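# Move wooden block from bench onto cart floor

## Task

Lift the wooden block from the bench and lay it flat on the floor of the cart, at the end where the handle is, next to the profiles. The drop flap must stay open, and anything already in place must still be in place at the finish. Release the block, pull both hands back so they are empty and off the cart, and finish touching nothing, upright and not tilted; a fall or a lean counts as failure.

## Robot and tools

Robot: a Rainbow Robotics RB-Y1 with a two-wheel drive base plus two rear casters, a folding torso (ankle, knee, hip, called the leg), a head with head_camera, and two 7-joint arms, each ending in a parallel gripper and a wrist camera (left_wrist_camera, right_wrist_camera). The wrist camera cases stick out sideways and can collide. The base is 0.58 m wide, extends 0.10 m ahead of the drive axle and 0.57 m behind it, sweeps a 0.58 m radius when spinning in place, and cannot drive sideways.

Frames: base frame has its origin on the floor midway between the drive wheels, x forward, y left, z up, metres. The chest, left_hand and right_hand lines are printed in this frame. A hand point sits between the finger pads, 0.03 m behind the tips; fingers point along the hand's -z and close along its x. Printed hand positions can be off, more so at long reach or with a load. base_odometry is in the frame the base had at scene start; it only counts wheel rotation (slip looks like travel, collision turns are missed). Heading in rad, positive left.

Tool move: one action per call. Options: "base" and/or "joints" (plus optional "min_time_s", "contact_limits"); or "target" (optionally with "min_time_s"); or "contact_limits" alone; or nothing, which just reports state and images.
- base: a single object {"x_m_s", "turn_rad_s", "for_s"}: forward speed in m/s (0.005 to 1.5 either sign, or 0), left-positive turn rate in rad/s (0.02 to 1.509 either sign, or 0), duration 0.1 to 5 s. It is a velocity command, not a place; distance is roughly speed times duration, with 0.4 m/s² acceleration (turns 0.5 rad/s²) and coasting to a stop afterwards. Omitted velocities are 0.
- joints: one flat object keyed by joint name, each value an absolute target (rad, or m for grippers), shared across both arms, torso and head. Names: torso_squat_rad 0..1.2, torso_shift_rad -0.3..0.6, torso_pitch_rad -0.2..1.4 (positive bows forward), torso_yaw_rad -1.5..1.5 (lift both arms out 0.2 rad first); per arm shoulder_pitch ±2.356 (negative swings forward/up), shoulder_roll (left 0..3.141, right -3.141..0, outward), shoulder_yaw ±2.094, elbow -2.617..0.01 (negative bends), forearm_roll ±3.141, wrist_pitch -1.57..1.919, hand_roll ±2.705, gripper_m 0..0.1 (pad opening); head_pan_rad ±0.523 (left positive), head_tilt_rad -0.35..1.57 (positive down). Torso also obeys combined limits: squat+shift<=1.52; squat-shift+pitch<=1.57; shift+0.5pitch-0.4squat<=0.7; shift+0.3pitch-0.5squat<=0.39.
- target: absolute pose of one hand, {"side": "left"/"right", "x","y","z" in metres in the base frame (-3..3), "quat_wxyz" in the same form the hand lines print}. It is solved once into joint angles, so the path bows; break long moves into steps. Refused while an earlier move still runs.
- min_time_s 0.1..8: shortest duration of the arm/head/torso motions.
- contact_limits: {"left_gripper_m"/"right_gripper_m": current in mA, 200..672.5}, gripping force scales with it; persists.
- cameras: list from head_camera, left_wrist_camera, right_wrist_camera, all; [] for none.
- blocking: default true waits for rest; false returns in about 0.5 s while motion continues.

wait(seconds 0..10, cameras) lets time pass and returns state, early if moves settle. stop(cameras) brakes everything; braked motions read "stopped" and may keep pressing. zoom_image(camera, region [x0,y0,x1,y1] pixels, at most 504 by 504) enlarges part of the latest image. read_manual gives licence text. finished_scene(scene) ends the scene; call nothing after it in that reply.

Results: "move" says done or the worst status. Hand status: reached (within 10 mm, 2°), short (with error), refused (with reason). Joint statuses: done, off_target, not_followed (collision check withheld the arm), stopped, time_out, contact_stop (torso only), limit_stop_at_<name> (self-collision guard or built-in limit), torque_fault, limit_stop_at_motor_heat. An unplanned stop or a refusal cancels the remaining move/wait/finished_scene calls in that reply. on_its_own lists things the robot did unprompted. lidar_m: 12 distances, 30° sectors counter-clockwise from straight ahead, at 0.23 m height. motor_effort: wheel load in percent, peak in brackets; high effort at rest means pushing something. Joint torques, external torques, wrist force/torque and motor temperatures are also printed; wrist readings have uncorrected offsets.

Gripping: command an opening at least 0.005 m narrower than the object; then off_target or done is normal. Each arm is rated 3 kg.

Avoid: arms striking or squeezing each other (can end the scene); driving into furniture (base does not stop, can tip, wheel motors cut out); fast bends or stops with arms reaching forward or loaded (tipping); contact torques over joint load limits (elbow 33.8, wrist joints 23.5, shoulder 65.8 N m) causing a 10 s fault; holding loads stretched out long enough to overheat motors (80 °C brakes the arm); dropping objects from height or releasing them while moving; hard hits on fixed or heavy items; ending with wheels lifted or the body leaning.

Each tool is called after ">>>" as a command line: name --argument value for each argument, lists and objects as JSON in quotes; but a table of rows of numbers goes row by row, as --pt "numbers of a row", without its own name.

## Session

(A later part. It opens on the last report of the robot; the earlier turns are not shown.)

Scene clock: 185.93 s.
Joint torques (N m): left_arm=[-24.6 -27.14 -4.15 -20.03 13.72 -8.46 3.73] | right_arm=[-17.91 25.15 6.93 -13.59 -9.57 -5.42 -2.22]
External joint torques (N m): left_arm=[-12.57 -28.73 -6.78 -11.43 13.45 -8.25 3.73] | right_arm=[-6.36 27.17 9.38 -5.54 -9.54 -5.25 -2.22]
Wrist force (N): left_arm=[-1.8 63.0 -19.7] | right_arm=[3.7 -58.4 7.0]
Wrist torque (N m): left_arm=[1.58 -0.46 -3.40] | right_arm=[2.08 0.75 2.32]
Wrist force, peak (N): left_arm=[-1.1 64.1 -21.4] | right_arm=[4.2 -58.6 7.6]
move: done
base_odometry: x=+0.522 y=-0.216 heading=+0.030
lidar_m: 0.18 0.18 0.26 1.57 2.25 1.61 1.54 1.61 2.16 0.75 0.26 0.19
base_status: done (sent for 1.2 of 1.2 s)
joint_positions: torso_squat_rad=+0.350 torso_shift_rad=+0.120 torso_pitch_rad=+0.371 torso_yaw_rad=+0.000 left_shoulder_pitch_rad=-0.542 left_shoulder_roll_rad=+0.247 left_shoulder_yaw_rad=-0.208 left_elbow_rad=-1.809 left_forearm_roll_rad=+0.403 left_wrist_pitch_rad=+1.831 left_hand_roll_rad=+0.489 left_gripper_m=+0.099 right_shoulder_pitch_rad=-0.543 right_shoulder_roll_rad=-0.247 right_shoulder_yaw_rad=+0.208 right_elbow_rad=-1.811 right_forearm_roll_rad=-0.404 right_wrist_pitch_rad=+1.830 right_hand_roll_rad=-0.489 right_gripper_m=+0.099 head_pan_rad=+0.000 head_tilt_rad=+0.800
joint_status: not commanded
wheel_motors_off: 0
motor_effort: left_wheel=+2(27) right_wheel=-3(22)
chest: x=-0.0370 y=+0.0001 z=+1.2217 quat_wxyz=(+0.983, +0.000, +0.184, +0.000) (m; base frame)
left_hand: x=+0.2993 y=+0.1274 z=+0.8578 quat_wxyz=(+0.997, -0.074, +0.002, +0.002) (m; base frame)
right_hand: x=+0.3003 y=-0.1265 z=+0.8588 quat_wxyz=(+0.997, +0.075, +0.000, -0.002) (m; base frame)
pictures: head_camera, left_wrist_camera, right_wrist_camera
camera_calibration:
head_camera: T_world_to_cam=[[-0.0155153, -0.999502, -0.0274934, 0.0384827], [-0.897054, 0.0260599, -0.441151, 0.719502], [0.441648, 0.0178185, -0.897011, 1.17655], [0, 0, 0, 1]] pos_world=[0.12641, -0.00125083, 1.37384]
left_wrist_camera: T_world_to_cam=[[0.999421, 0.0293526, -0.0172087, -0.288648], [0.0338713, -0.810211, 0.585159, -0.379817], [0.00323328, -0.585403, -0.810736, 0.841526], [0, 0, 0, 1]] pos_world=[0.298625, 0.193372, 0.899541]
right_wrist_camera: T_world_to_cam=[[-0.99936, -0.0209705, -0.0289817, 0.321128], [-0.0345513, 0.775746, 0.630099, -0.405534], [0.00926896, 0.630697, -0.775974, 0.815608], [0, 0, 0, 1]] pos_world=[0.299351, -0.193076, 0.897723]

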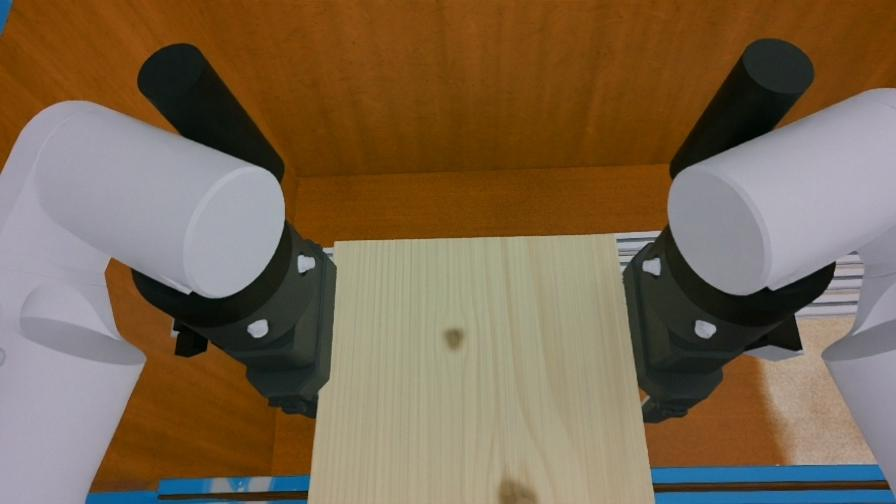

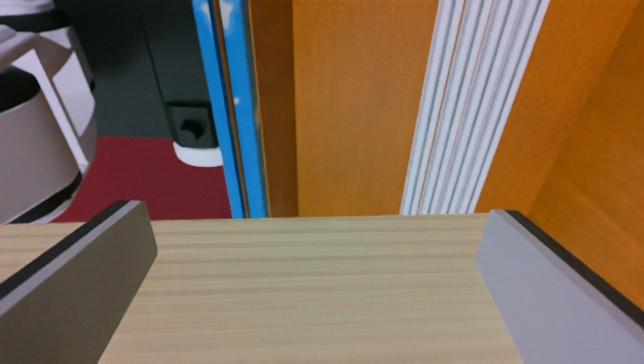

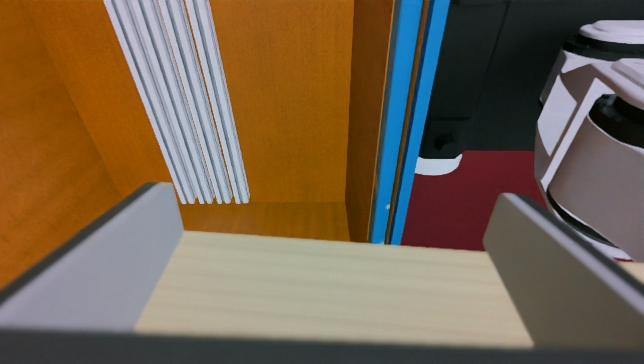

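>>> move --base '{"x_m_s":0.1,"for_s":0.4}' --joints '{"torso_squat_rad":0.43,"torso_shift_rad":0.2}' --min_time_s 1.5

>>> move --joints '{"torso_pitch_rad":0.55,"left_shoulder_pitch_rad":-0.477,"left_shoulder_roll_rad":0.249,"left_shoulder_yaw_rad":-0.249,"left_elbow_rad":-1.821,"left_forearm_roll_rad":0.311,"left_wrist_pitch_rad":1.605,"left_hand_roll_rad":0.456,"right_shoulder_pitch_rad":-0.477,"right_shoulder_roll_rad":-0.249,"right_shoulder_yaw_rad":0.249,"right_elbow_rad":-1.821,"right_forearm_roll_rad":-0.311,"right_wrist_pitch_rad":1.605,"right_hand_roll_rad":-0.456}' --min_time_s 1.5 --cameras '["all"]'

Scene clock: 202.07 s.
Joint torques (N m): left_arm=[-24.42 -27.22 -4.15 -19.95 13.8 -8.44 3.73] | right_arm=[-18.35 24.99 6.86 -13.6 -9.78 -5.29 -2.5]
External joint torques (N m): left_arm=[-12.39 -28.82 -6.77 -11.35 13.53 -8.23 3.73] | right_arm=[-6.8 27.01 9.31 -5.54 -9.76 -5.13 -2.5]
Wrist force (N): left_arm=[-1.6 62.8 -21.2] | right_arm=[3.5 -58.4 6.2]
Wrist torque (N m): left_arm=[1.67 -0.42 -3.44] | right_arm=[2.06 0.74 2.28]
Wrist force, peak (N): left_arm=[-1.2 64.3 -21.0] | right_arm=[4.0 -58.9 6.6]
move: done
base_odometry: x=+0.563 y=-0.215 heading=+0.030
lidar_m: 0.14 0.14 0.21 1.58 2.34 1.67 1.60 1.65 2.23 0.59 0.22 0.14
base_status: done (sent for 0.4 of 0.4 s)
joint_positions: torso_squat_rad=+0.430 torso_shift_rad=+0.200 torso_pitch_rad=+0.371 torso_yaw_rad=+0.000 left_shoulder_pitch_rad=-0.542 left_shoulder_roll_rad=+0.247 left_shoulder_yaw_rad=-0.208 left_elbow_rad=-1.809 left_forearm_roll_rad=+0.403 left_wrist_pitch_rad=+1.831 left_hand_roll_rad=+0.489 left_gripper_m=+0.099 right_shoulder_pitch_rad=-0.543 right_shoulder_roll_rad=-0.247 right_shoulder_yaw_rad=+0.208 right_elbow_rad=-1.811 right_forearm_roll_rad=-0.404 right_wrist_pitch_rad=+1.830 right_hand_roll_rad=-0.489 right_gripper_m=+0.099 head_pan_rad=+0.000 head_tilt_rad=+0.800
joint_status: all done
wheel_motors_off: 0
motor_effort: left_wheel=+1(30) right_wheel=-3(24)
chest: x=+0.0106 y=+0.0001 z=+1.1925 quat_wxyz=(+0.983, +0.000, +0.184, +0.000) (m; base frame)
left_hand: x=+0.3470 y=+0.1274 z=+0.8286 quat_wxyz=(+0.997, -0.074, +0.002, +0.002) (m; base frame)
right_hand: x=+0.3480 y=-0.1265 z=+0.8296 quat_wxyz=(+0.997, +0.075, +0.000, -0.002) (m; base frame)
pictures: none

Scene clock: 203.87 s.
Joint torques (N m): left_arm=[-19.82 -24.92 -7.95 -22.58 12.67 -7.85 2.94] | right_arm=[-10.48 21.62 12.37 -14.62 -9.44 -3.44 -0.81]
External joint torques (N m): left_arm=[-11.83 -25.74 -9.74 -13.67 12.38 -7.65 2.94] | right_arm=[-2.96 22.89 14.1 -6.3 -9.42 -3.28 -0.81]
Wrist force (N): left_arm=[-4.8 52.7 -19.5] | right_arm=[6.9 -48.6 3.8]
Wrist torque (N m): left_arm=[1.39 -0.35 -2.81] | right_arm=[1.64 0.43 0.65]
Wrist force, peak (N): left_arm=[-1.3 72.7 -21.6] | right_arm=[4.8 -66.8 9.6]
move: done
base_odometry: x=+0.563 y=-0.215 heading=+0.030
lidar_m: 0.13 0.13 0.20 1.57 2.32 1.67 1.59 1.67 2.22 0.61 0.21 0.15
base_status: not commanded
joint_positions: torso_squat_rad=+0.430 torso_shift_rad=+0.200 torso_pitch_rad=+0.550 torso_yaw_rad=+0.000 left_shoulder_pitch_rad=-0.474 left_shoulder_roll_rad=+0.255 left_shoulder_yaw_rad=-0.246 left_elbow_rad=-1.818 left_forearm_roll_rad=+0.308 left_wrist_pitch_rad=+1.607 left_hand_roll_rad=+0.455 left_gripper_m=+0.099 right_shoulder_pitch_rad=-0.476 right_shoulder_roll_rad=-0.255 right_shoulder_yaw_rad=+0.245 right_elbow_rad=-1.820 right_forearm_roll_rad=-0.309 right_wrist_pitch_rad=+1.606 right_hand_roll_rad=-0.456 right_gripper_m=+0.099 head_pan_rad=+0.000 head_tilt_rad=+0.800
joint_status: all done
wheel_motors_off: 0
motor_effort: left_wheel=+1(2) right_wheel=-2(4)
chest: x=+0.0604 y=+0.0001 z=+1.1678 quat_wxyz=(+0.962, +0.000, +0.272, +0.000) (m; base frame)
left_hand: x=+0.3467 y=+0.1275 z=+0.7288 quat_wxyz=(+0.997, -0.074, +0.002, +0.001) (m; base frame)
right_hand: x=+0.3484 y=-0.1265 z=+0.7300 quat_wxyz=(+0.997, +0.075, +0.000, -0.001) (m; base frame)
pictures: head_camera, left_wrist_camera, right_wrist_camera
camera_calibration:
head_camera: T_world_to_cam=[[-0.0201843, -0.999502, -0.0242726, 0.03503], [-0.961511, 0.0260597, -0.273527, 0.591242], [0.274024, 0.0178174, -0.961558, 1.17053], [0, 0, 0, 1]] pos_world=[0.24844, -0.00125082, 1.2881]
left_wrist_camera: T_world_to_cam=[[0.999471, 0.0275746, -0.0172624, -0.338073], [0.0324613, -0.810274, 0.585152, -0.305356], [0.00214809, -0.585402, -0.81074, 0.737225], [0, 0, 0, 1]] pos_world=[0.346223, 0.193474, 0.770541]
right_wrist_camera: T_world_to_cam=[[-0.999299, -0.0218926, -0.0303823, 0.366348], [-0.0361553, 0.775374, 0.630466, -0.322508], [0.00975516, 0.631122, -0.775622, 0.714856], [0, 0, 0, 1]] pos_world=[0.347457, -0.193077, 0.768919]

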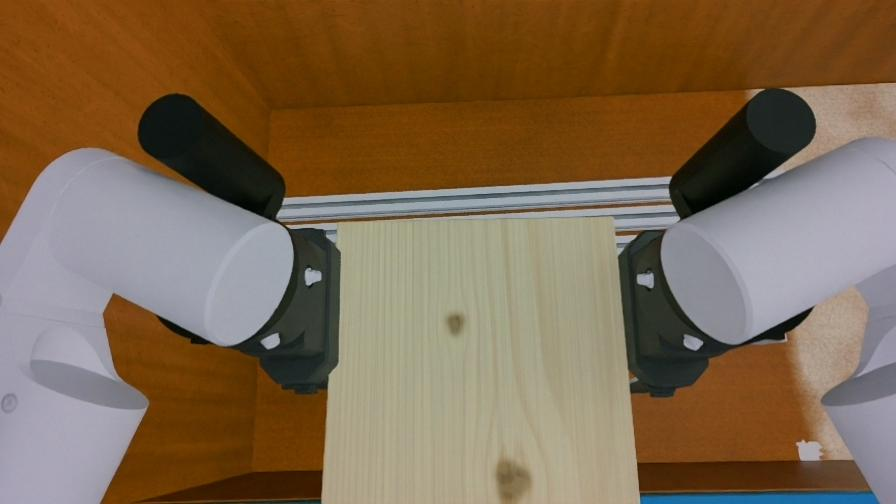

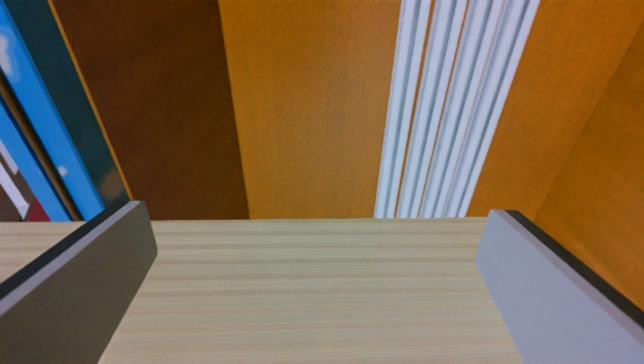

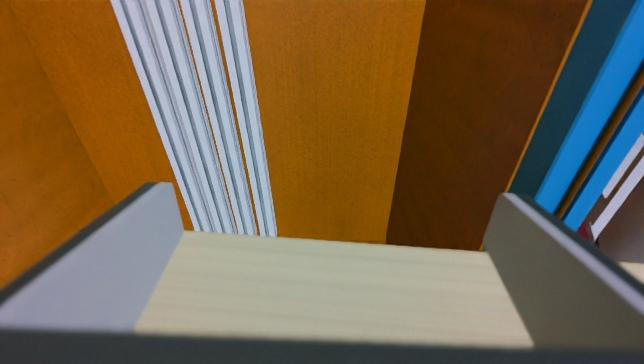

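>>> move --joints '{"torso_shift_rad":0.22,"torso_pitch_rad":0.73,"left_shoulder_pitch_rad":-0.481,"left_shoulder_roll_rad":0.248,"left_shoulder_yaw_rad":-0.258,"left_elbow_rad":-1.747,"left_forearm_roll_rad":0.234,"left_wrist_pitch_rad":1.375,"left_hand_roll_rad":0.424,"right_shoulder_pitch_rad":-0.481,"right_shoulder_roll_rad":-0.248,"right_shoulder_yaw_rad":0.258,"right_elbow_rad":-1.747,"right_forearm_roll_rad":-0.234,"right_wrist_pitch_rad":1.375,"right_hand_roll_rad":-0.424}' --min_time_s 1.2

>>> move --joints '{"torso_pitch_rad":0.9,"left_shoulder_pitch_rad":-0.565,"left_shoulder_roll_rad":0.239,"left_shoulder_yaw_rad":-0.241,"left_elbow_rad":-1.584,"left_forearm_roll_rad":0.184,"left_wrist_pitch_rad":1.143,"left_hand_roll_rad":0.393,"right_shoulder_pitch_rad":-0.565,"right_shoulder_roll_rad":-0.239,"right_shoulder_yaw_rad":0.241,"right_elbow_rad":-1.584,"right_forearm_roll_rad":-0.184,"right_wrist_pitch_rad":1.143,"right_hand_roll_rad":-0.393,"head_tilt_rad":0.6}' --min_time_s 1.2 --cameras '["all"]'

Scene clock: 209.83 s.
Joint torques (N m): left_arm=[-18.92 -21.87 -8.31 -21.41 10.5 -7.34 2.31] | right_arm=[-7.86 20.67 14.11 -11.43 -8.42 -1.1 1.06]
External joint torques (N m): left_arm=[-14.22 -22.15 -9.23 -12.74 10.22 -7.15 2.31] | right_arm=[-3.61 21.4 15.08 -3.34 -8.4 -0.95 1.06]
Wrist force (N): left_arm=[-9.6 44.0 -19.8] | right_arm=[10.6 -39.4 0.1]
Wrist torque (N m): left_arm=[1.02 -0.27 -2.31] | right_arm=[1.29 0.08 -0.80]
Wrist force, peak (N): left_arm=[-6.8 63.5 -21.4] | right_arm=[9.6 -58.9 6.6]
move: done
base_odometry: x=+0.563 y=-0.215 heading=+0.030
lidar_m: 0.13 0.13 0.21 1.57 2.32 1.67 1.58 1.65 2.22 0.60 0.21 0.14
base_status: not commanded
joint_positions: torso_squat_rad=+0.430 torso_shift_rad=+0.220 torso_pitch_rad=+0.731 torso_yaw_rad=+0.000 left_shoulder_pitch_rad=-0.477 left_shoulder_roll_rad=+0.253 left_shoulder_yaw_rad=-0.256 left_elbow_rad=-1.744 left_forearm_roll_rad=+0.231 left_wrist_pitch_rad=+1.377 left_hand_roll_rad=+0.423 left_gripper_m=+0.099 right_shoulder_pitch_rad=-0.480 right_shoulder_roll_rad=-0.253 right_shoulder_yaw_rad=+0.254 right_elbow_rad=-1.746 right_forearm_roll_rad=-0.232 right_wrist_pitch_rad=+1.375 right_hand_roll_rad=-0.424 right_gripper_m=+0.099 head_pan_rad=+0.000 head_tilt_rad=+0.800
joint_status: all done
wheel_motors_off: 0
motor_effort: left_wheel=+1(3) right_wheel=-1(3)
chest: x=+0.1175 y=+0.0001 z=+1.1319 quat_wxyz=(+0.934, +0.000, +0.357, +0.000) (m; base frame)
left_hand: x=+0.3578 y=+0.1274 z=+0.6269 quat_wxyz=(+0.997, -0.074, +0.003, +0.001) (m; base frame)
right_hand: x=+0.3603 y=-0.1266 z=+0.6281 quat_wxyz=(+0.997, +0.076, +0.000, -0.001) (m; base frame)
pictures: none

Scene clock: 211.33 s.
Joint torques (N m): left_arm=[-16.77 -22.48 -7.78 -20.92 9.86 -6.45 2.09] | right_arm=[-5.64 21.44 11.05 -10.27 -7.14 -0.84 0.81]
External joint torques (N m): left_arm=[-14.19 -22.29 -8.04 -13.02 9.6 -6.25 2.09] | right_arm=[-3.48 21.66 11.41 -2.91 -7.12 -0.69 0.81]
Wrist force (N): left_arm=[-7.2 41.0 -19.6] | right_arm=[9.0 -37.9 -0.1]
Wrist torque (N m): left_arm=[1.02 -0.17 -2.14] | right_arm=[1.25 0.04 -0.69]
Wrist force, peak (N): left_arm=[-10.6 50.4 -20.1] | right_arm=[12.4 -46.1 3.0]
move: done
base_odometry: x=+0.563 y=-0.215 heading=+0.030
lidar_m: 0.13 0.14 0.20 1.57 2.33 1.67 1.58 1.67 2.22 0.60 0.21 0.14
base_status: not commanded
joint_positions: torso_squat_rad=+0.430 torso_shift_rad=+0.220 torso_pitch_rad=+0.900 torso_yaw_rad=+0.000 left_shoulder_pitch_rad=-0.561 left_shoulder_roll_rad=+0.244 left_shoulder_yaw_rad=-0.239 left_elbow_rad=-1.581 left_forearm_roll_rad=+0.182 left_wrist_pitch_rad=+1.145 left_hand_roll_rad=+0.392 left_gripper_m=+0.099 right_shoulder_pitch_rad=-0.564 right_shoulder_roll_rad=-0.244 right_shoulder_yaw_rad=+0.238 right_elbow_rad=-1.583 right_forearm_roll_rad=-0.182 right_wrist_pitch_rad=+1.143 right_hand_roll_rad=-0.393 right_gripper_m=+0.099 head_pan_rad=+0.000 head_tilt_rad=+0.600
joint_status: all done
wheel_motors_off: 0
motor_effort: left_wheel=+1(3) right_wheel=-1(3)
chest: x=+0.1535 y=+0.0001 z=+1.0936 quat_wxyz=(+0.900, +0.000, +0.435, +0.000) (m; base frame)
left_hand: x=+0.3583 y=+0.1270 z=+0.5264 quat_wxyz=(+0.997, -0.075, +0.002, +0.000) (m; base frame)
right_hand: x=+0.3609 y=-0.1260 z=+0.5275 quat_wxyz=(+0.997, +0.076, -0.001, +0.000) (m; base frame)
pictures: head_camera, left_wrist_camera, right_wrist_camera
camera_calibration:
head_camera: T_world_to_cam=[[-0.0235889, -0.999501, -0.0209856, 0.0319562], [-0.991583, 0.0260647, -0.126819, 0.525135], [0.127303, 0.0178175, -0.991704, 1.09463], [0, 0, 0, 1]] pos_world=[0.382119, -0.00125081, 1.15282]
left_wrist_camera: T_world_to_cam=[[0.999564, 0.024031, -0.0171839, -0.35264], [0.0295422, -0.809544, 0.586315, -0.187322], [0.000178596, -0.586567, -0.809901, 0.573247], [0, 0, 0, 1]] pos_world=[0.357918, 0.193076, 0.568043]
right_wrist_camera: T_world_to_cam=[[-0.999197, -0.0246178, -0.0315999, 0.372923], [-0.0390498, 0.774442, 0.631438, -0.194249], [0.00892768, 0.632165, -0.774782, 0.557284], [0, 0, 0, 1]] pos_world=[0.360063, -0.19268, 0.566214]

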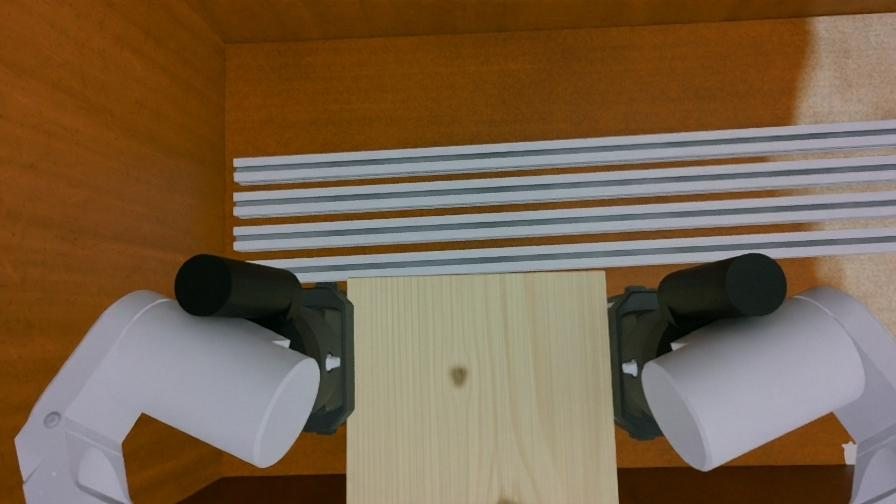

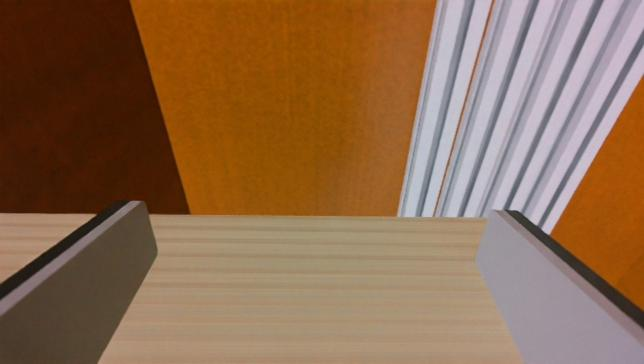

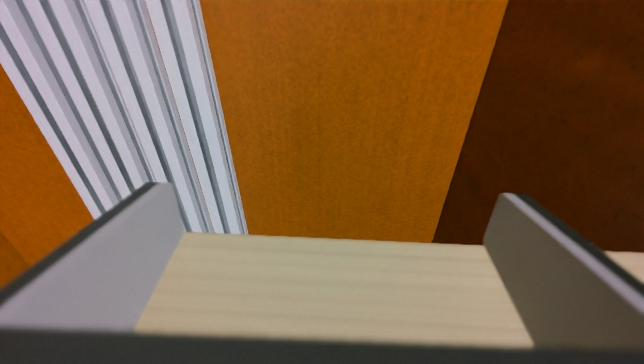

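>>> move --joints '{"torso_squat_rad":0.46,"torso_shift_rad":0.235,"torso_pitch_rad":1.08,"left_shoulder_pitch_rad":-0.707,"left_shoulder_roll_rad":0.24,"left_shoulder_yaw_rad":-0.207,"left_elbow_rad":-1.407,"left_forearm_roll_rad":0.154,"left_wrist_pitch_rad":0.944,"left_hand_roll_rad":0.372,"right_shoulder_pitch_rad":-0.707,"right_shoulder_roll_rad":-0.24,"right_shoulder_yaw_rad":0.207,"right_elbow_rad":-1.407,"right_forearm_roll_rad":-0.154,"right_wrist_pitch_rad":0.944,"right_hand_roll_rad":-0.372,"head_tilt_rad":0.35}' --min_time_s 1.2 --cameras '["all"]'

Scene clock: 219.93 s.
Joint torques (N m): left_arm=[-13.15 -20.6 -7.91 -17.01 7.73 -4.88 1.92] | right_arm=[-5.51 21.17 9.91 -10.84 -5.95 -1.04 0.65]
External joint torques (N m): left_arm=[-12.08 -19.93 -7.71 -10.11 7.49 -4.69 1.92] | right_arm=[-4.84 20.91 9.84 -4.45 -5.94 -0.9 0.65]
Wrist force (N): left_arm=[-6.8 36.2 -14.7] | right_arm=[7.1 -34.0 -6.4]
Wrist torque (N m): left_arm=[-0.23 -0.35 -1.95] | right_arm=[0.99 0.07 -0.60]
Wrist force, peak (N): left_arm=[-6.3 47.6 -19.1] | right_arm=[9.3 -42.8 2.9]
move: done
base_odometry: x=+0.563 y=-0.215 heading=+0.030
lidar_m: 0.13 0.14 0.19 1.57 2.33 1.66 1.59 1.65 2.21 0.61 0.21 0.15
base_status: not commanded
joint_positions: torso_squat_rad=+0.460 torso_shift_rad=+0.235 torso_pitch_rad=+1.081 torso_yaw_rad=+0.000 left_shoulder_pitch_rad=-0.704 left_shoulder_roll_rad=+0.245 left_shoulder_yaw_rad=-0.205 left_elbow_rad=-1.404 left_forearm_roll_rad=+0.152 left_wrist_pitch_rad=+0.945 left_hand_roll_rad=+0.371 left_gripper_m=+0.099 right_shoulder_pitch_rad=-0.706 right_shoulder_roll_rad=-0.245 right_shoulder_yaw_rad=+0.204 right_elbow_rad=-1.406 right_forearm_roll_rad=-0.153 right_wrist_pitch_rad=+0.944 right_hand_roll_rad=-0.372 right_gripper_m=+0.099 head_pan_rad=+0.000 head_tilt_rad=+0.350
joint_status: all done
wheel_motors_off: 0
motor_effort: left_wheel=+0(3) right_wheel=-2(3)
chest: x=+0.1912 y=+0.0001 z=+1.0362 quat_wxyz=(+0.858, +0.000, +0.514, +0.000) (m; base frame)
left_hand: x=+0.3651 y=+0.1269 z=+0.4159 quat_wxyz=(+0.997, -0.075, +0.002, -0.001) (m; base frame)
right_hand: x=+0.3671 y=-0.1264 z=+0.4164 quat_wxyz=(+0.997, +0.076, +0.001, +0.000) (m; base frame)
pictures: head_camera, left_wrist_camera, right_wrist_camera
camera_calibration:
head_camera: T_world_to_cam=[[-0.0220624, -0.999502, -0.0225831, 0.0325461], [-0.980301, 0.0260622, -0.195784, 0.639714], [0.196275, 0.0178188, -0.980387, 0.960135], [0, 0, 0, 1]] pos_world=[0.439379, -0.00125082, 1.06728]
left_wrist_camera: T_world_to_cam=[[0.999561, 0.0238482, -0.0175982, -0.361209], [0.0296375, -0.808716, 0.587452, -0.123477], [-0.000222307, -0.587716, -0.809067, 0.4836], [0, 0, 0, 1]] pos_world=[0.364818, 0.192976, 0.457445]
right_wrist_camera: T_world_to_cam=[[-0.99926, -0.0249294, -0.0292876, 0.374601], [-0.0378296, 0.774469, 0.63148, -0.124069], [0.00693996, 0.632121, -0.774839, 0.472232], [0, 0, 0, 1]] pos_world=[0.366353, -0.193081, 0.455222]

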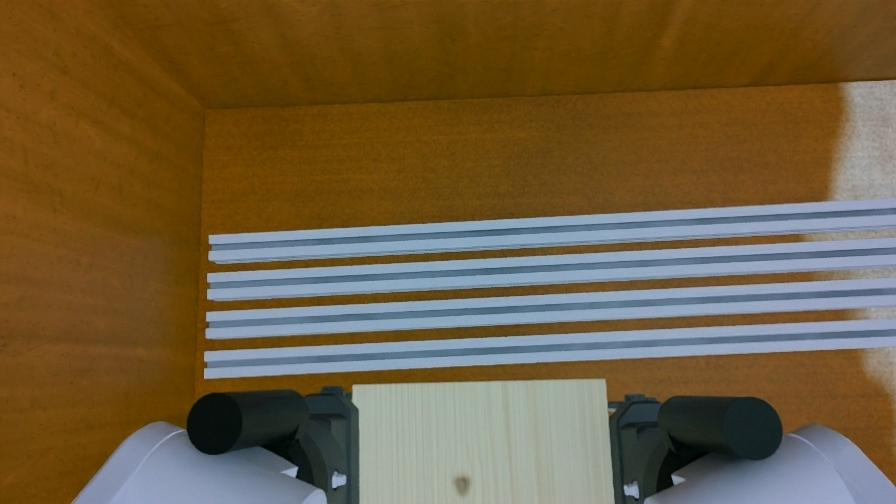

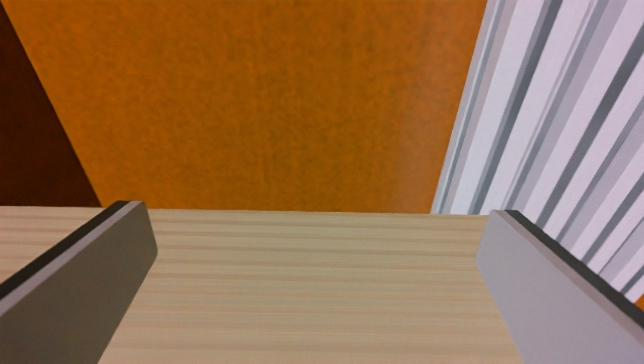

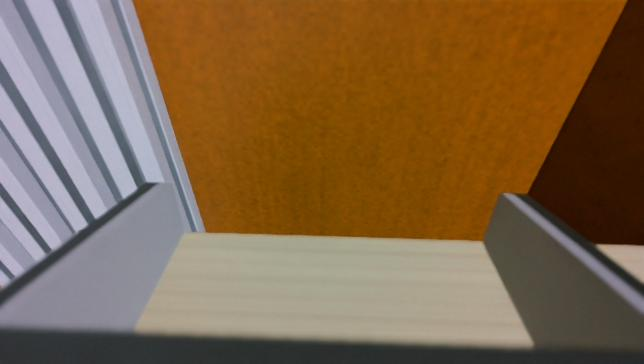

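>>> move --joints '{"torso_shift_rad":0.24,"torso_pitch_rad":1.165,"left_shoulder_pitch_rad":-0.81,"left_shoulder_roll_rad":0.239,"left_shoulder_yaw_rad":-0.187,"left_elbow_rad":-1.284,"left_forearm_roll_rad":0.1515,"left_wrist_pitch_rad":0.8445,"left_hand_roll_rad":0.3595,"right_shoulder_pitch_rad":-0.81,"right_shoulder_roll_rad":-0.239,"right_shoulder_yaw_rad":0.187,"right_elbow_rad":-1.284,"right_forearm_roll_rad":-0.1515,"right_wrist_pitch_rad":0.8445,"right_hand_roll_rad":-0.3595,"head_tilt_rad":0.25}' --min_time_s 1.2 --cameras '["all"]'

Scene clock: 226.13 s.
Joint torques (N m): left_arm=[-17.02 -28.18 -11.13 -18.99 9.8 -6.24 2.76] | right_arm=[-7.75 29.54 13.44 -12.21 -8.02 -1.87 0.18]
External joint torques (N m): left_arm=[-16.19 -27.25 -10.79 -12.72 9.58 -6.06 2.76] | right_arm=[-7.29 29 13.24 -6.4 -8 -1.74 0.18]
Wrist force (N): left_arm=[-7.5 51.8 -11.2] | right_arm=[9.0 -49.7 -5.2]
Wrist torque (N m): left_arm=[-0.91 -0.19 -2.77] | right_arm=[1.46 0.19 -0.22]
Wrist force, peak (N): left_arm=[-7.5 54.8 -11.1] | right_arm=[9.0 -52.1 -5.2]
move: done
base_odometry: x=+0.563 y=-0.215 heading=+0.030
lidar_m: 0.14 0.14 0.20 1.56 2.33 1.66 1.59 1.67 2.22 0.59 0.20 0.15
base_status: not commanded
joint_positions: torso_squat_rad=+0.460 torso_shift_rad=+0.240 torso_pitch_rad=+1.165 torso_yaw_rad=+0.000 left_shoulder_pitch_rad=-0.806 left_shoulder_roll_rad=+0.246 left_shoulder_yaw_rad=-0.184 left_elbow_rad=-1.281 left_forearm_roll_rad=+0.149 left_wrist_pitch_rad=+0.846 left_hand_roll_rad=+0.359 left_gripper_m=+0.099 right_shoulder_pitch_rad=-0.808 right_shoulder_roll_rad=-0.246 right_shoulder_yaw_rad=+0.183 right_elbow_rad=-1.282 right_forearm_roll_rad=-0.150 right_wrist_pitch_rad=+0.845 right_hand_roll_rad=-0.360 right_gripper_m=+0.099 head_pan_rad=+0.000 head_tilt_rad=+0.250
joint_status: all done
wheel_motors_off: 0
motor_effort: left_wheel=+1(2) right_wheel=-1(3)
chest: x=+0.2056 y=+0.0001 z=+1.0118 quat_wxyz=(+0.835, +0.000, +0.550, +0.000) (m; base frame)
left_hand: x=+0.3691 y=+0.1255 z=+0.3646 quat_wxyz=(+0.997, -0.076, +0.003, +0.000) (m; base frame)
right_hand: x=+0.3714 y=-0.1250 z=+0.3652 quat_wxyz=(+0.997, +0.077, +0.001, -0.001) (m; base frame)
pictures: head_camera, left_wrist_camera, right_wrist_camera
camera_calibration:
head_camera: T_world_to_cam=[[-0.0217193, -0.999502, -0.0229114, 0.0322885], [-0.977239, 0.0260616, -0.210536, 0.666064], [0.211028, 0.0178172, -0.977318, 0.907241], [0, 0, 0, 1]] pos_world=[0.460151, -0.00125082, 1.02763]
left_wrist_camera: T_world_to_cam=[[0.999499, 0.0248174, -0.019642, -0.365414], [0.0316254, -0.807507, 0.589009, -0.0960532], [-0.00124336, -0.589335, -0.807887, 0.441461], [0, 0, 0, 1]] pos_world=[0.368818, 0.191674, 0.40605]
right_wrist_camera: T_world_to_cam=[[-0.999332, -0.0235744, -0.0279174, 0.377152], [-0.035928, 0.773147, 0.633208, -0.0941246], [0.00665677, 0.633789, -0.773478, 0.431423], [0, 0, 0, 1]] pos_world=[0.370647, -0.191768, 0.403826]

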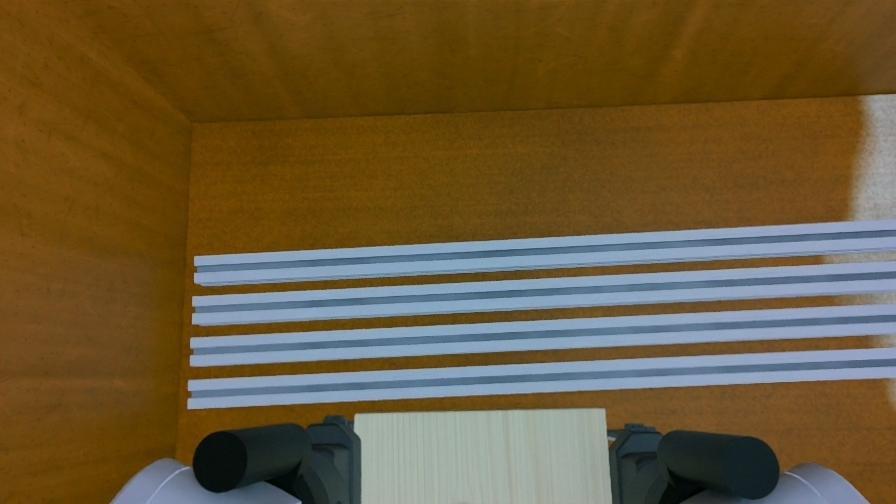

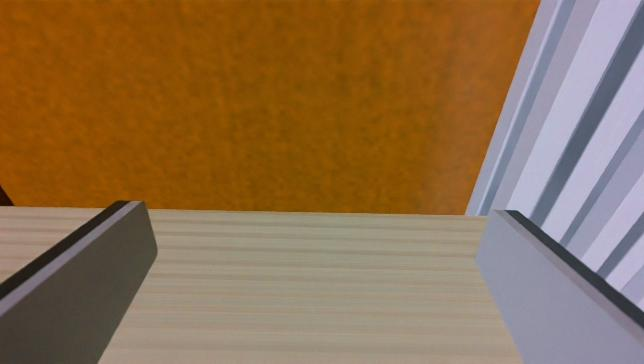

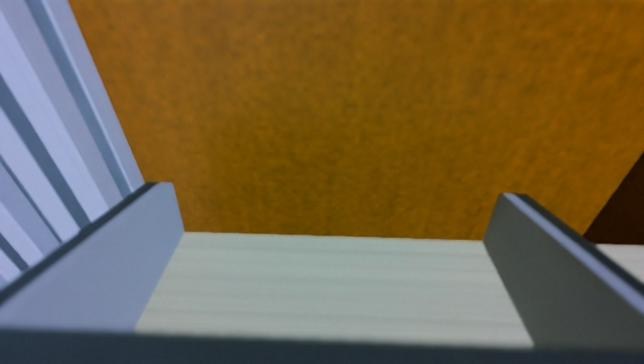

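>>> move --joints '{"torso_pitch_rad":1.208,"left_shoulder_pitch_rad":-0.862,"left_shoulder_roll_rad":0.242,"left_shoulder_yaw_rad":-0.177,"left_elbow_rad":-1.2225,"left_forearm_roll_rad":0.15,"left_wrist_pitch_rad":0.795,"left_hand_roll_rad":0.353,"right_shoulder_pitch_rad":-0.862,"right_shoulder_roll_rad":-0.242,"right_shoulder_yaw_rad":0.177,"right_elbow_rad":-1.2225,"right_forearm_roll_rad":-0.15,"right_wrist_pitch_rad":0.795,"right_hand_roll_rad":-0.353}' --min_time_s 1

>>> move --joints '{"torso_pitch_rad":1.233,"left_shoulder_pitch_rad":-0.893,"left_shoulder_roll_rad":0.243,"left_shoulder_yaw_rad":-0.171,"left_elbow_rad":-1.1856,"left_forearm_roll_rad":0.1495,"left_wrist_pitch_rad":0.765,"left_hand_roll_rad":0.3495,"right_shoulder_pitch_rad":-0.893,"right_shoulder_roll_rad":-0.243,"right_shoulder_yaw_rad":0.171,"right_elbow_rad":-1.1856,"right_forearm_roll_rad":-0.1495,"right_wrist_pitch_rad":0.765,"right_hand_roll_rad":-0.3495}' --min_time_s 1 --cameras '["all"]'

Scene clock: 229.77 s.
Joint torques (N m): left_arm=[-17.29 -28.04 -10.45 -18.72 9.49 -6.21 2.6] | right_arm=[-7.4 29.7 13.28 -11.37 -7.27 -1.48 0.54]
External joint torques (N m): left_arm=[-16.6 -26.98 -10.06 -12.77 9.28 -6.03 2.6] | right_arm=[-7.06 29.04 13.03 -5.86 -7.26 -1.34 0.54]
Wrist force (N): left_arm=[-7.5 50.9 -11.5] | right_arm=[8.9 -48.4 -5.6]
Wrist torque (N m): left_arm=[-1.01 -0.11 -2.70] | right_arm=[1.41 0.11 -0.43]
Wrist force, peak (N): left_arm=[-7.0 54.2 -11.3] | right_arm=[8.7 -52.1 -4.3]
move: done
base_odometry: x=+0.563 y=-0.215 heading=+0.030
lidar_m: 0.13 0.14 0.20 1.57 2.31 1.67 1.58 1.65 2.22 0.62 0.20 0.15
base_status: not commanded
joint_positions: torso_squat_rad=+0.460 torso_shift_rad=+0.240 torso_pitch_rad=+1.208 torso_yaw_rad=+0.000 left_shoulder_pitch_rad=-0.858 left_shoulder_roll_rad=+0.249 left_shoulder_yaw_rad=-0.174 left_elbow_rad=-1.219 left_forearm_roll_rad=+0.148 left_wrist_pitch_rad=+0.796 left_hand_roll_rad=+0.352 left_gripper_m=+0.099 right_shoulder_pitch_rad=-0.860 right_shoulder_roll_rad=-0.249 right_shoulder_yaw_rad=+0.174 right_elbow_rad=-1.221 right_forearm_roll_rad=-0.148 right_wrist_pitch_rad=+0.795 right_hand_roll_rad=-0.353 right_gripper_m=+0.099 head_pan_rad=+0.000 head_tilt_rad=+0.250
joint_status: all done
wheel_motors_off: 0
motor_effort: left_wheel=+0(2) right_wheel=+1(2)
chest: x=+0.2106 y=+0.0001 z=+0.9994 quat_wxyz=(+0.823, +0.000, +0.568, +0.000) (m; base frame)
left_hand: x=+0.3684 y=+0.1256 z=+0.3395 quat_wxyz=(+0.997, -0.076, +0.003, +0.000) (m; base frame)
right_hand: x=+0.3710 y=-0.1251 z=+0.3401 quat_wxyz=(+0.997, +0.077, +0.001, +0.000) (m; base frame)
pictures: none

Scene clock: 231.07 s.
Joint torques (N m): left_arm=[-17.84 -29.14 -10.58 -18.83 9.55 -6.47 2.74] | right_arm=[-7.65 30.96 13.34 -11.17 -7.3 -1.67 0.58]
External joint torques (N m): left_arm=[-17.22 -28.01 -10.16 -13.09 9.34 -6.29 2.74] | right_arm=[-7.36 30.22 13.06 -5.86 -7.29 -1.54 0.58]
Wrist force (N): left_arm=[-7.8 52.4 -10.7] | right_arm=[8.8 -50.2 -5.4]
Wrist torque (N m): left_arm=[-0.95 -0.12 -2.88] | right_arm=[1.44 0.08 -0.33]
Wrist force, peak (N): left_arm=[-8.8 53.7 -10.9] | right_arm=[9.6 -51.6 -4.9]
move: done
base_odometry: x=+0.563 y=-0.215 heading=+0.030
lidar_m: 0.13 0.15 0.19 1.57 2.32 1.66 1.59 1.66 2.22 0.60 0.21 0.15
base_status: not commanded
joint_positions: torso_squat_rad=+0.460 torso_shift_rad=+0.240 torso_pitch_rad=+1.233 torso_yaw_rad=+0.000 left_shoulder_pitch_rad=-0.889 left_shoulder_roll_rad=+0.250 left_shoulder_yaw_rad=-0.168 left_elbow_rad=-1.182 left_forearm_roll_rad=+0.147 left_wrist_pitch_rad=+0.767 left_hand_roll_rad=+0.349 left_gripper_m=+0.099 right_shoulder_pitch_rad=-0.891 right_shoulder_roll_rad=-0.250 right_shoulder_yaw_rad=+0.168 right_elbow_rad=-1.184 right_forearm_roll_rad=-0.148 right_wrist_pitch_rad=+0.765 right_hand_roll_rad=-0.350 right_gripper_m=+0.099 head_pan_rad=+0.000 head_tilt_rad=+0.250
joint_status: all done
wheel_motors_off: 0
motor_effort: left_wheel=+0(1) right_wheel=+1(3)
chest: x=+0.2132 y=+0.0001 z=+0.9922 quat_wxyz=(+0.816, +0.000, +0.578, +0.000) (m; base frame)
left_hand: x=+0.3678 y=+0.1255 z=+0.3250 quat_wxyz=(+0.997, -0.077, +0.003, +0.000) (m; base frame)
right_hand: x=+0.3704 y=-0.1250 z=+0.3256 quat_wxyz=(+0.997, +0.077, +0.001, -0.001) (m; base frame)
pictures: head_camera, left_wrist_camera, right_wrist_camera
camera_calibration:
head_camera: T_world_to_cam=[[-0.0232238, -0.999502, -0.0213856, 0.0308131], [-0.989279, 0.0260608, -0.143697, 0.605665], [0.144183, 0.0178191, -0.989391, 0.912755], [0, 0, 0, 1]] pos_world=[0.468284, -0.00125082, 0.990762]
left_wrist_camera: T_world_to_cam=[[0.999502, 0.0249092, -0.0193506, -0.365019], [0.0315282, -0.807292, 0.58931, -0.0728032], [-0.000942325, -0.589626, -0.807676, 0.409335], [0, 0, 0, 1]] pos_world=[0.367518, 0.191674, 0.36645]
right_wrist_camera: T_world_to_cam=[[-0.999319, -0.0232184, -0.0286729, 0.375291], [-0.0361339, 0.772934, 0.633457, -0.0692221], [0.00745436, 0.634062, -0.773246, 0.400407], [0, 0, 0, 1]] pos_world=[0.36955, -0.191665, 0.364223]

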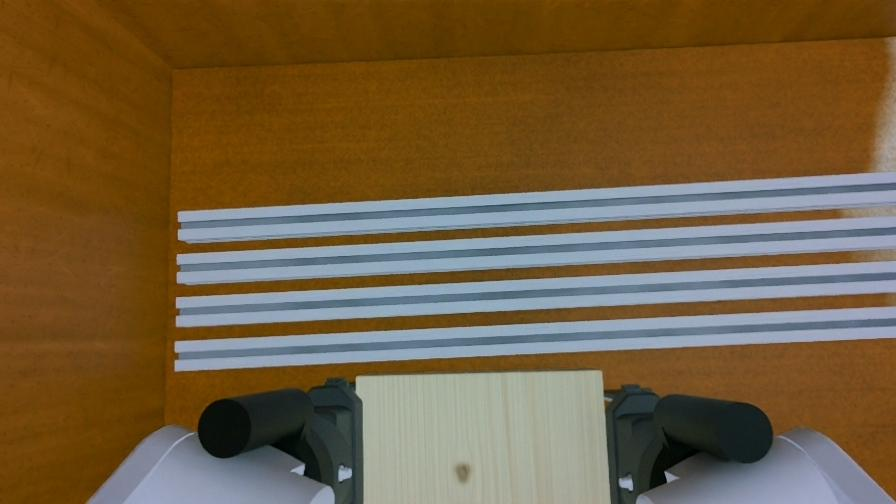

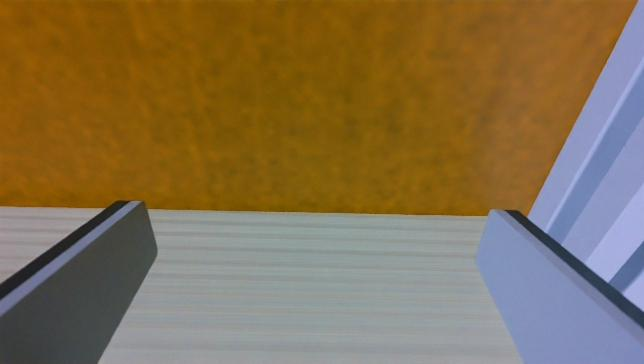

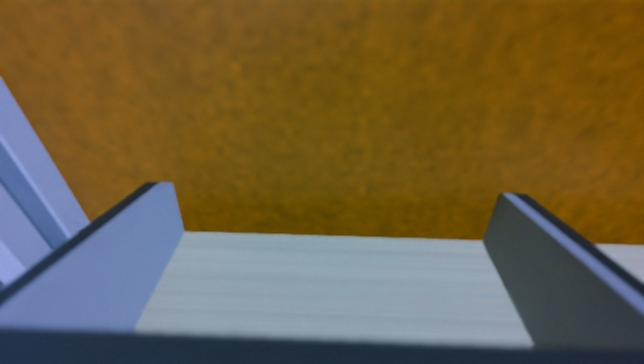

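>>> move --joints '{"torso_pitch_rad":1.25,"left_shoulder_pitch_rad":-0.914,"left_shoulder_roll_rad":0.243,"left_shoulder_yaw_rad":-0.167,"left_elbow_rad":-1.161,"left_forearm_roll_rad":0.149,"left_wrist_pitch_rad":0.745,"left_hand_roll_rad":0.347,"right_shoulder_pitch_rad":-0.914,"right_shoulder_roll_rad":-0.243,"right_shoulder_yaw_rad":0.167,"right_elbow_rad":-1.161,"right_forearm_roll_rad":-0.149,"right_wrist_pitch_rad":0.745,"right_hand_roll_rad":-0.347}' --min_time_s 1

>>> move --joints '{"torso_pitch_rad":1.258,"left_shoulder_pitch_rad":-0.925,"left_shoulder_roll_rad":0.243,"left_shoulder_yaw_rad":-0.165,"left_elbow_rad":-1.149,"left_forearm_roll_rad":0.149,"left_wrist_pitch_rad":0.735,"left_hand_roll_rad":0.346,"right_shoulder_pitch_rad":-0.925,"right_shoulder_roll_rad":-0.243,"right_shoulder_yaw_rad":0.165,"right_elbow_rad":-1.149,"right_forearm_roll_rad":-0.149,"right_wrist_pitch_rad":0.735,"right_hand_roll_rad":-0.346}' --min_time_s 0.7 --cameras '["all"]'

Scene clock: 235.50 s.
Joint torques (N m): left_arm=[-15.25 -30.78 -11.81 -13.78 9.77 -8.35 2.58] | right_arm=[-9.27 38.93 15.65 -11.39 -9.18 -2.92 -0.52]
External joint torques (N m): left_arm=[-14.61 -29.59 -11.38 -8.14 9.57 -8.16 2.58] | right_arm=[-9 38.18 15.37 -6.2 -9.17 -2.78 -0.52]
Wrist force (N): left_arm=[-3.9 50.5 29.2] | right_arm=[9.3 -62.2 10.3]
Wrist torque (N m): left_arm=[0.81 2.31 -2.64] | right_arm=[2.20 0.94 0.71]
Wrist force, peak (N): left_arm=[-3.5 51.6 29.5] | right_arm=[9.5 -64.2 10.4]
move: done
base_odometry: x=+0.563 y=-0.215 heading=+0.030
lidar_m: 0.12 0.14 0.19 1.57 2.33 1.66 1.58 1.67 2.22 0.61 0.21 0.13
base_status: not commanded
joint_positions: torso_squat_rad=+0.460 torso_shift_rad=+0.240 torso_pitch_rad=+1.249 torso_yaw_rad=+0.000 left_shoulder_pitch_rad=-0.910 left_shoulder_roll_rad=+0.250 left_shoulder_yaw_rad=-0.164 left_elbow_rad=-1.159 left_forearm_roll_rad=+0.147 left_wrist_pitch_rad=+0.747 left_hand_roll_rad=+0.346 left_gripper_m=+0.099 right_shoulder_pitch_rad=-0.912 right_shoulder_roll_rad=-0.252 right_shoulder_yaw_rad=+0.163 right_elbow_rad=-1.159 right_forearm_roll_rad=-0.147 right_wrist_pitch_rad=+0.746 right_hand_roll_rad=-0.347 right_gripper_m=+0.099 head_pan_rad=+0.000 head_tilt_rad=+0.250
joint_status: all done
wheel_motors_off: 0
motor_effort: left_wheel=-2(3) right_wheel=+0(2)
chest: x=+0.2144 y=+0.0000 z=+0.9877 quat_wxyz=(+0.811, +0.000, +0.585, +0.000) (m; base frame)
left_hand: x=+0.3686 y=+0.1247 z=+0.3163 quat_wxyz=(+0.997, -0.077, +0.002, +0.000) (m; base frame)
right_hand: x=+0.3704 y=-0.1258 z=+0.3164 quat_wxyz=(+0.997, +0.077, +0.000, -0.001) (m; base frame)
pictures: none

Scene clock: 236.50 s.
Joint torques (N m): left_arm=[-15.43 -34.38 -13.34 -13.92 10.85 -8.62 2.88] | right_arm=[-11.66 40.27 14.81 -10.33 -9.14 -4.06 -0.78]
External joint torques (N m): left_arm=[-14.76 -33.18 -12.91 -8.34 10.65 -8.43 2.88] | right_arm=[-11.38 39.49 14.52 -5.18 -9.13 -3.92 -0.79]
Wrist force (N): left_arm=[-2.6 56.2 30.9] | right_arm=[3.6 -63.7 29.9]
Wrist torque (N m): left_arm=[0.94 2.32 -2.96] | right_arm=[2.91 0.78 1.05]
Wrist force, peak (N): left_arm=[-2.8 57.3 34.3] | right_arm=[5.0 -66.0 40.6]
move: done
base_odometry: x=+0.563 y=-0.215 heading=+0.030
lidar_m: 0.14 0.13 0.19 1.59 2.31 1.66 1.59 1.66 2.22 0.61 0.21 0.15
base_status: not commanded
joint_positions: torso_squat_rad=+0.460 torso_shift_rad=+0.239 torso_pitch_rad=+1.256 torso_yaw_rad=+0.000 left_shoulder_pitch_rad=-0.921 left_shoulder_roll_rad=+0.251 left_shoulder_yaw_rad=-0.162 left_elbow_rad=-1.147 left_forearm_roll_rad=+0.146 left_wrist_pitch_rad=+0.737 left_hand_roll_rad=+0.345 left_gripper_m=+0.099 right_shoulder_pitch_rad=-0.922 right_shoulder_roll_rad=-0.253 right_shoulder_yaw_rad=+0.161 right_elbow_rad=-1.148 right_forearm_roll_rad=-0.147 right_wrist_pitch_rad=+0.736 right_hand_roll_rad=-0.346 right_gripper_m=+0.099 head_pan_rad=+0.000 head_tilt_rad=+0.250
joint_status: all done
wheel_motors_off: 0
motor_effort: left_wheel=-2(5) right_wheel=+2(3)
chest: x=+0.2149 y=+0.0000 z=+0.9856 quat_wxyz=(+0.809, +0.000, +0.588, +0.000) (m; base frame)
left_hand: x=+0.3692 y=+0.1249 z=+0.3121 quat_wxyz=(+0.997, -0.077, +0.001, +0.000) (m; base frame)
right_hand: x=+0.3705 y=-0.1255 z=+0.3122 quat_wxyz=(+0.997, +0.077, -0.001, -0.001) (m; base frame)
pictures: head_camera, left_wrist_camera, right_wrist_camera
camera_calibration:
head_camera: T_world_to_cam=[[-0.0238026, -0.999499, -0.0208632, 0.0302466], [-0.99228, 0.0261611, -0.121226, 0.584851], [0.121711, 0.0178166, -0.992406, 0.913847], [0, 0, 0, 1]] pos_world=[0.469831, -0.00135052, 0.978437]
left_wrist_camera: T_world_to_cam=[[0.999566, 0.0259594, -0.0139392, -0.368498], [0.0291808, -0.806592, 0.590388, -0.0652296], [0.00408286, -0.590538, -0.806999, 0.396621], [0, 0, 0, 1]] pos_world=[0.368622, 0.191172, 0.353447]
right_wrist_camera: T_world_to_cam=[[-0.999224, -0.0230295, -0.0319556, 0.376063], [-0.0380624, 0.773326, 0.632865, -0.0593288], [0.0101375, 0.63359, -0.773602, 0.389539], [0, 0, 0, 1]] pos_world=[0.369564, -0.192267, 0.350913]

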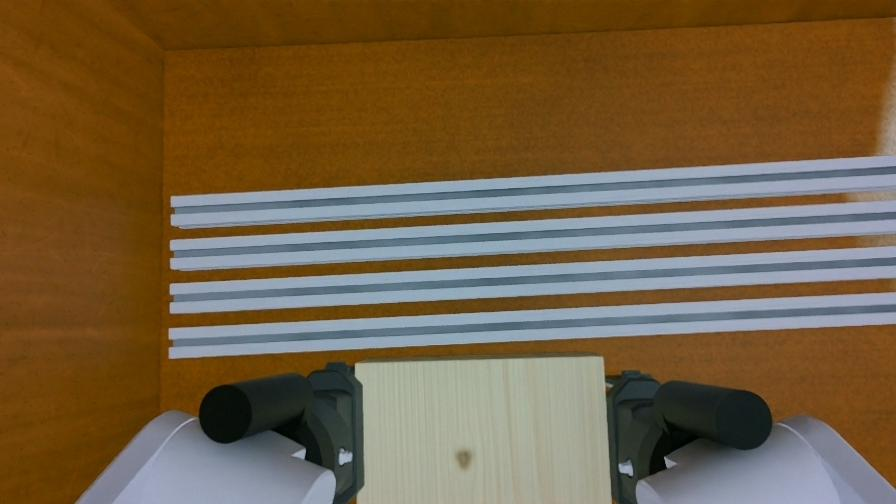

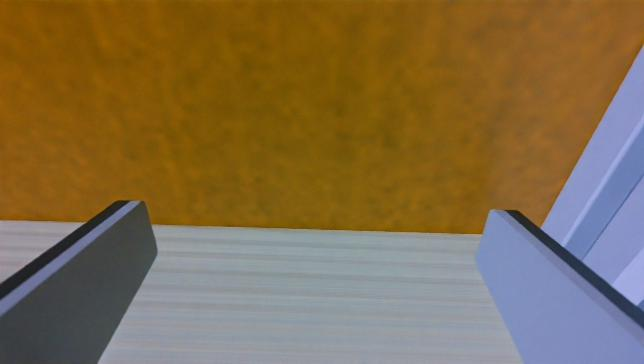

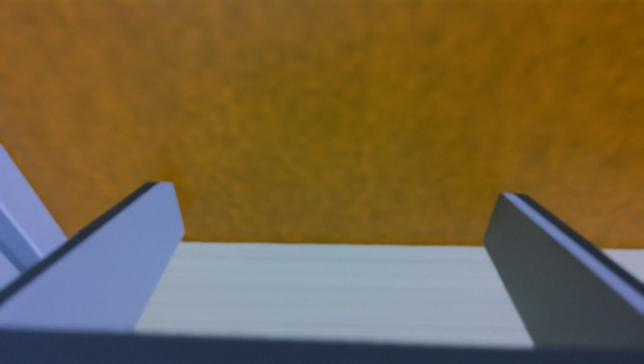

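>>> move --joints '{"left_shoulder_roll_rad":0.275,"right_shoulder_roll_rad":-0.275}' --min_time_s 0.8

>>> move --joints '{"left_shoulder_roll_rad":0.34,"right_shoulder_roll_rad":-0.34}' --min_time_s 0.8 --cameras '["all"]'

Scene clock: 239.10 s.
Joint torques (N m): left_arm=[-1.45 -1.16 -0.76 -6.59 0.47 -0.72 0.28] | right_arm=[-2.05 -0.26 1.15 -6.27 -0.42 -0.29 -0.07]
External joint torques (N m): left_arm=[-0.76 -0.47 -0.54 -0.99 0.3 -0.52 0.29] | right_arm=[-1.76 -0.58 1.04 -1.13 -0.43 -0.15 -0.07]
Wrist force (N): left_arm=[-1.4 0.5 -7.5] | right_arm=[-0.6 -0.2 -4.8]
Wrist torque (N m): left_arm=[-0.16 -0.07 0.06] | right_arm=[0.00 0.07 -0.03]
Wrist force, peak (N): left_arm=[-1.8 56.5 32.0] | right_arm=[3.5 -63.7 32.2]
move: done
base_odometry: x=+0.563 y=-0.215 heading=+0.030
lidar_m: 0.13 0.14 0.20 1.57 2.34 1.67 1.58 1.66 2.22 0.60 0.20 0.14
base_status: not commanded
joint_positions: torso_squat_rad=+0.460 torso_shift_rad=+0.240 torso_pitch_rad=+1.258 torso_yaw_rad=+0.000 left_shoulder_pitch_rad=-0.925 left_shoulder_roll_rad=+0.275 left_shoulder_yaw_rad=-0.165 left_elbow_rad=-1.149 left_forearm_roll_rad=+0.149 left_wrist_pitch_rad=+0.735 left_hand_roll_rad=+0.346 left_gripper_m=+0.099 right_shoulder_pitch_rad=-0.925 right_shoulder_roll_rad=-0.275 right_shoulder_yaw_rad=+0.165 right_elbow_rad=-1.149 right_forearm_roll_rad=-0.149 right_wrist_pitch_rad=+0.735 right_hand_roll_rad=-0.346 right_gripper_m=+0.099 head_pan_rad=+0.000 head_tilt_rad=+0.250
joint_status: all done
wheel_motors_off: 0
motor_effort: left_wheel=-1(3) right_wheel=+1(4)
chest: x=+0.2154 y=+0.0000 z=+0.9851 quat_wxyz=(+0.809, +0.000, +0.588, +0.000) (m; base frame)
left_hand: x=+0.3752 y=+0.1365 z=+0.3107 quat_wxyz=(+0.998, -0.069, -0.004, -0.004) (m; base frame)
right_hand: x=+0.3750 y=-0.1365 z=+0.3107 quat_wxyz=(+0.998, +0.069, -0.004, +0.004) (m; base frame)
pictures: none

Scene clock: 240.20 s.
Joint torques (N m): left_arm=[-1.34 0.46 0.06 -6.35 0.2 -0.71 0.27] | right_arm=[-1.64 -1.64 0.7 -5.93 -0.32 -0.21 -0.05]
External joint torques (N m): left_arm=[-0.7 -0.35 -0.3 -0.85 0.1 -0.52 0.28] | right_arm=[-1.4 -0.48 1.15 -0.89 -0.4 -0.08 -0.06]
Wrist force (N): left_arm=[-2.2 0.0 -7.5] | right_arm=[-1.1 0.6 -4.9]
Wrist torque (N m): left_arm=[-0.09 -0.05 0.07] | right_arm=[-0.05 0.02 -0.02]
Wrist force, peak (N): left_arm=[-2.9 0.3 -8.1] | right_arm=[-1.0 0.9 -5.2]
move: done
base_odometry: x=+0.563 y=-0.215 heading=+0.030
lidar_m: 0.13 0.14 0.20 1.57 2.32 1.67 1.58 1.66 2.22 0.59 0.21 0.14
base_status: not commanded
joint_positions: torso_squat_rad=+0.460 torso_shift_rad=+0.240 torso_pitch_rad=+1.258 torso_yaw_rad=+0.000 left_shoulder_pitch_rad=-0.925 left_shoulder_roll_rad=+0.340 left_shoulder_yaw_rad=-0.165 left_elbow_rad=-1.149 left_forearm_roll_rad=+0.149 left_wrist_pitch_rad=+0.735 left_hand_roll_rad=+0.346 left_gripper_m=+0.099 right_shoulder_pitch_rad=-0.925 right_shoulder_roll_rad=-0.340 right_shoulder_yaw_rad=+0.165 right_elbow_rad=-1.149 right_forearm_roll_rad=-0.149 right_wrist_pitch_rad=+0.735 right_hand_roll_rad=-0.346 right_gripper_m=+0.099 head_pan_rad=+0.000 head_tilt_rad=+0.250
joint_status: all done
wheel_motors_off: 0
motor_effort: left_wheel=-2(2) right_wheel=+1(3)
chest: x=+0.2154 y=+0.0000 z=+0.9850 quat_wxyz=(+0.809, +0.000, +0.588, +0.000) (m; base frame)
left_hand: x=+0.3862 y=+0.1754 z=+0.3086 quat_wxyz=(+0.999, -0.040, -0.012, -0.016) (m; base frame)
right_hand: x=+0.3860 y=-0.1755 z=+0.3085 quat_wxyz=(+0.999, +0.040, -0.012, +0.016) (m; base frame)
pictures: head_camera, left_wrist_camera, right_wrist_camera
camera_calibration:
head_camera: T_world_to_cam=[[-0.0237386, -0.999502, -0.0208113, 0.0301567], [-0.992489, 0.0260608, -0.11953, 0.583671], [0.120013, 0.0178175, -0.992612, 0.9138], [0, 0, 0, 1]] pos_world=[0.470335, -0.00135082, 0.977442]
left_wrist_camera: T_world_to_cam=[[0.999877, -0.00520454, 0.01482, -0.390365], [-0.0122577, -0.848523, 0.529017, 0.0193158], [0.00982178, -0.529133, -0.848482, 0.423296], [0, 0, 0, 1]] pos_world=[0.386396, 0.238338, 0.354725]
right_wrist_camera: T_world_to_cam=[[-0.99688, -0.0576042, -0.0539648, 0.390115], [-0.0781525, 0.816231, 0.572416, 0.0237958], [0.0110742, 0.574847, -0.818186, 0.42123], [0, 0, 0, 1]] pos_world=[0.386093, -0.239094, 0.352076]

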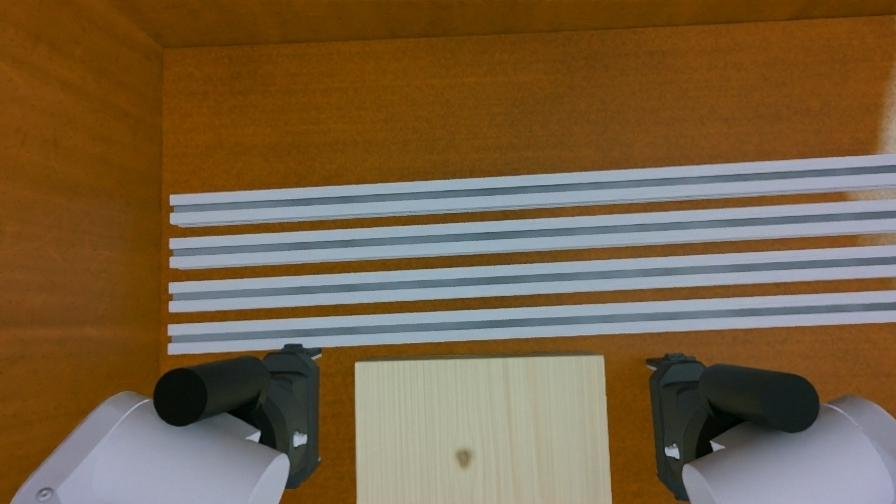

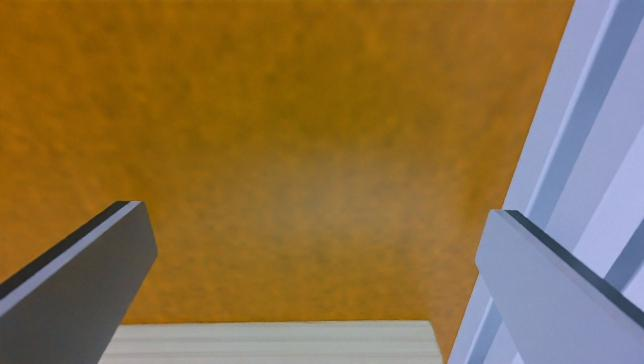

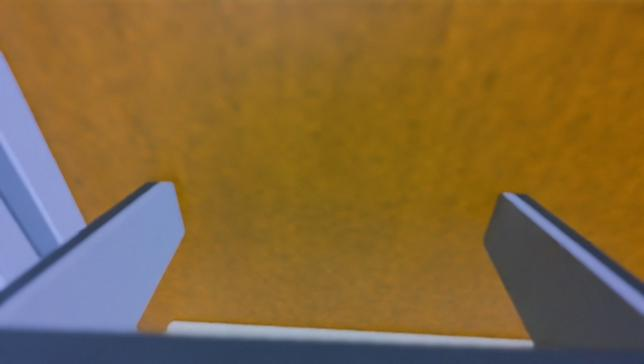

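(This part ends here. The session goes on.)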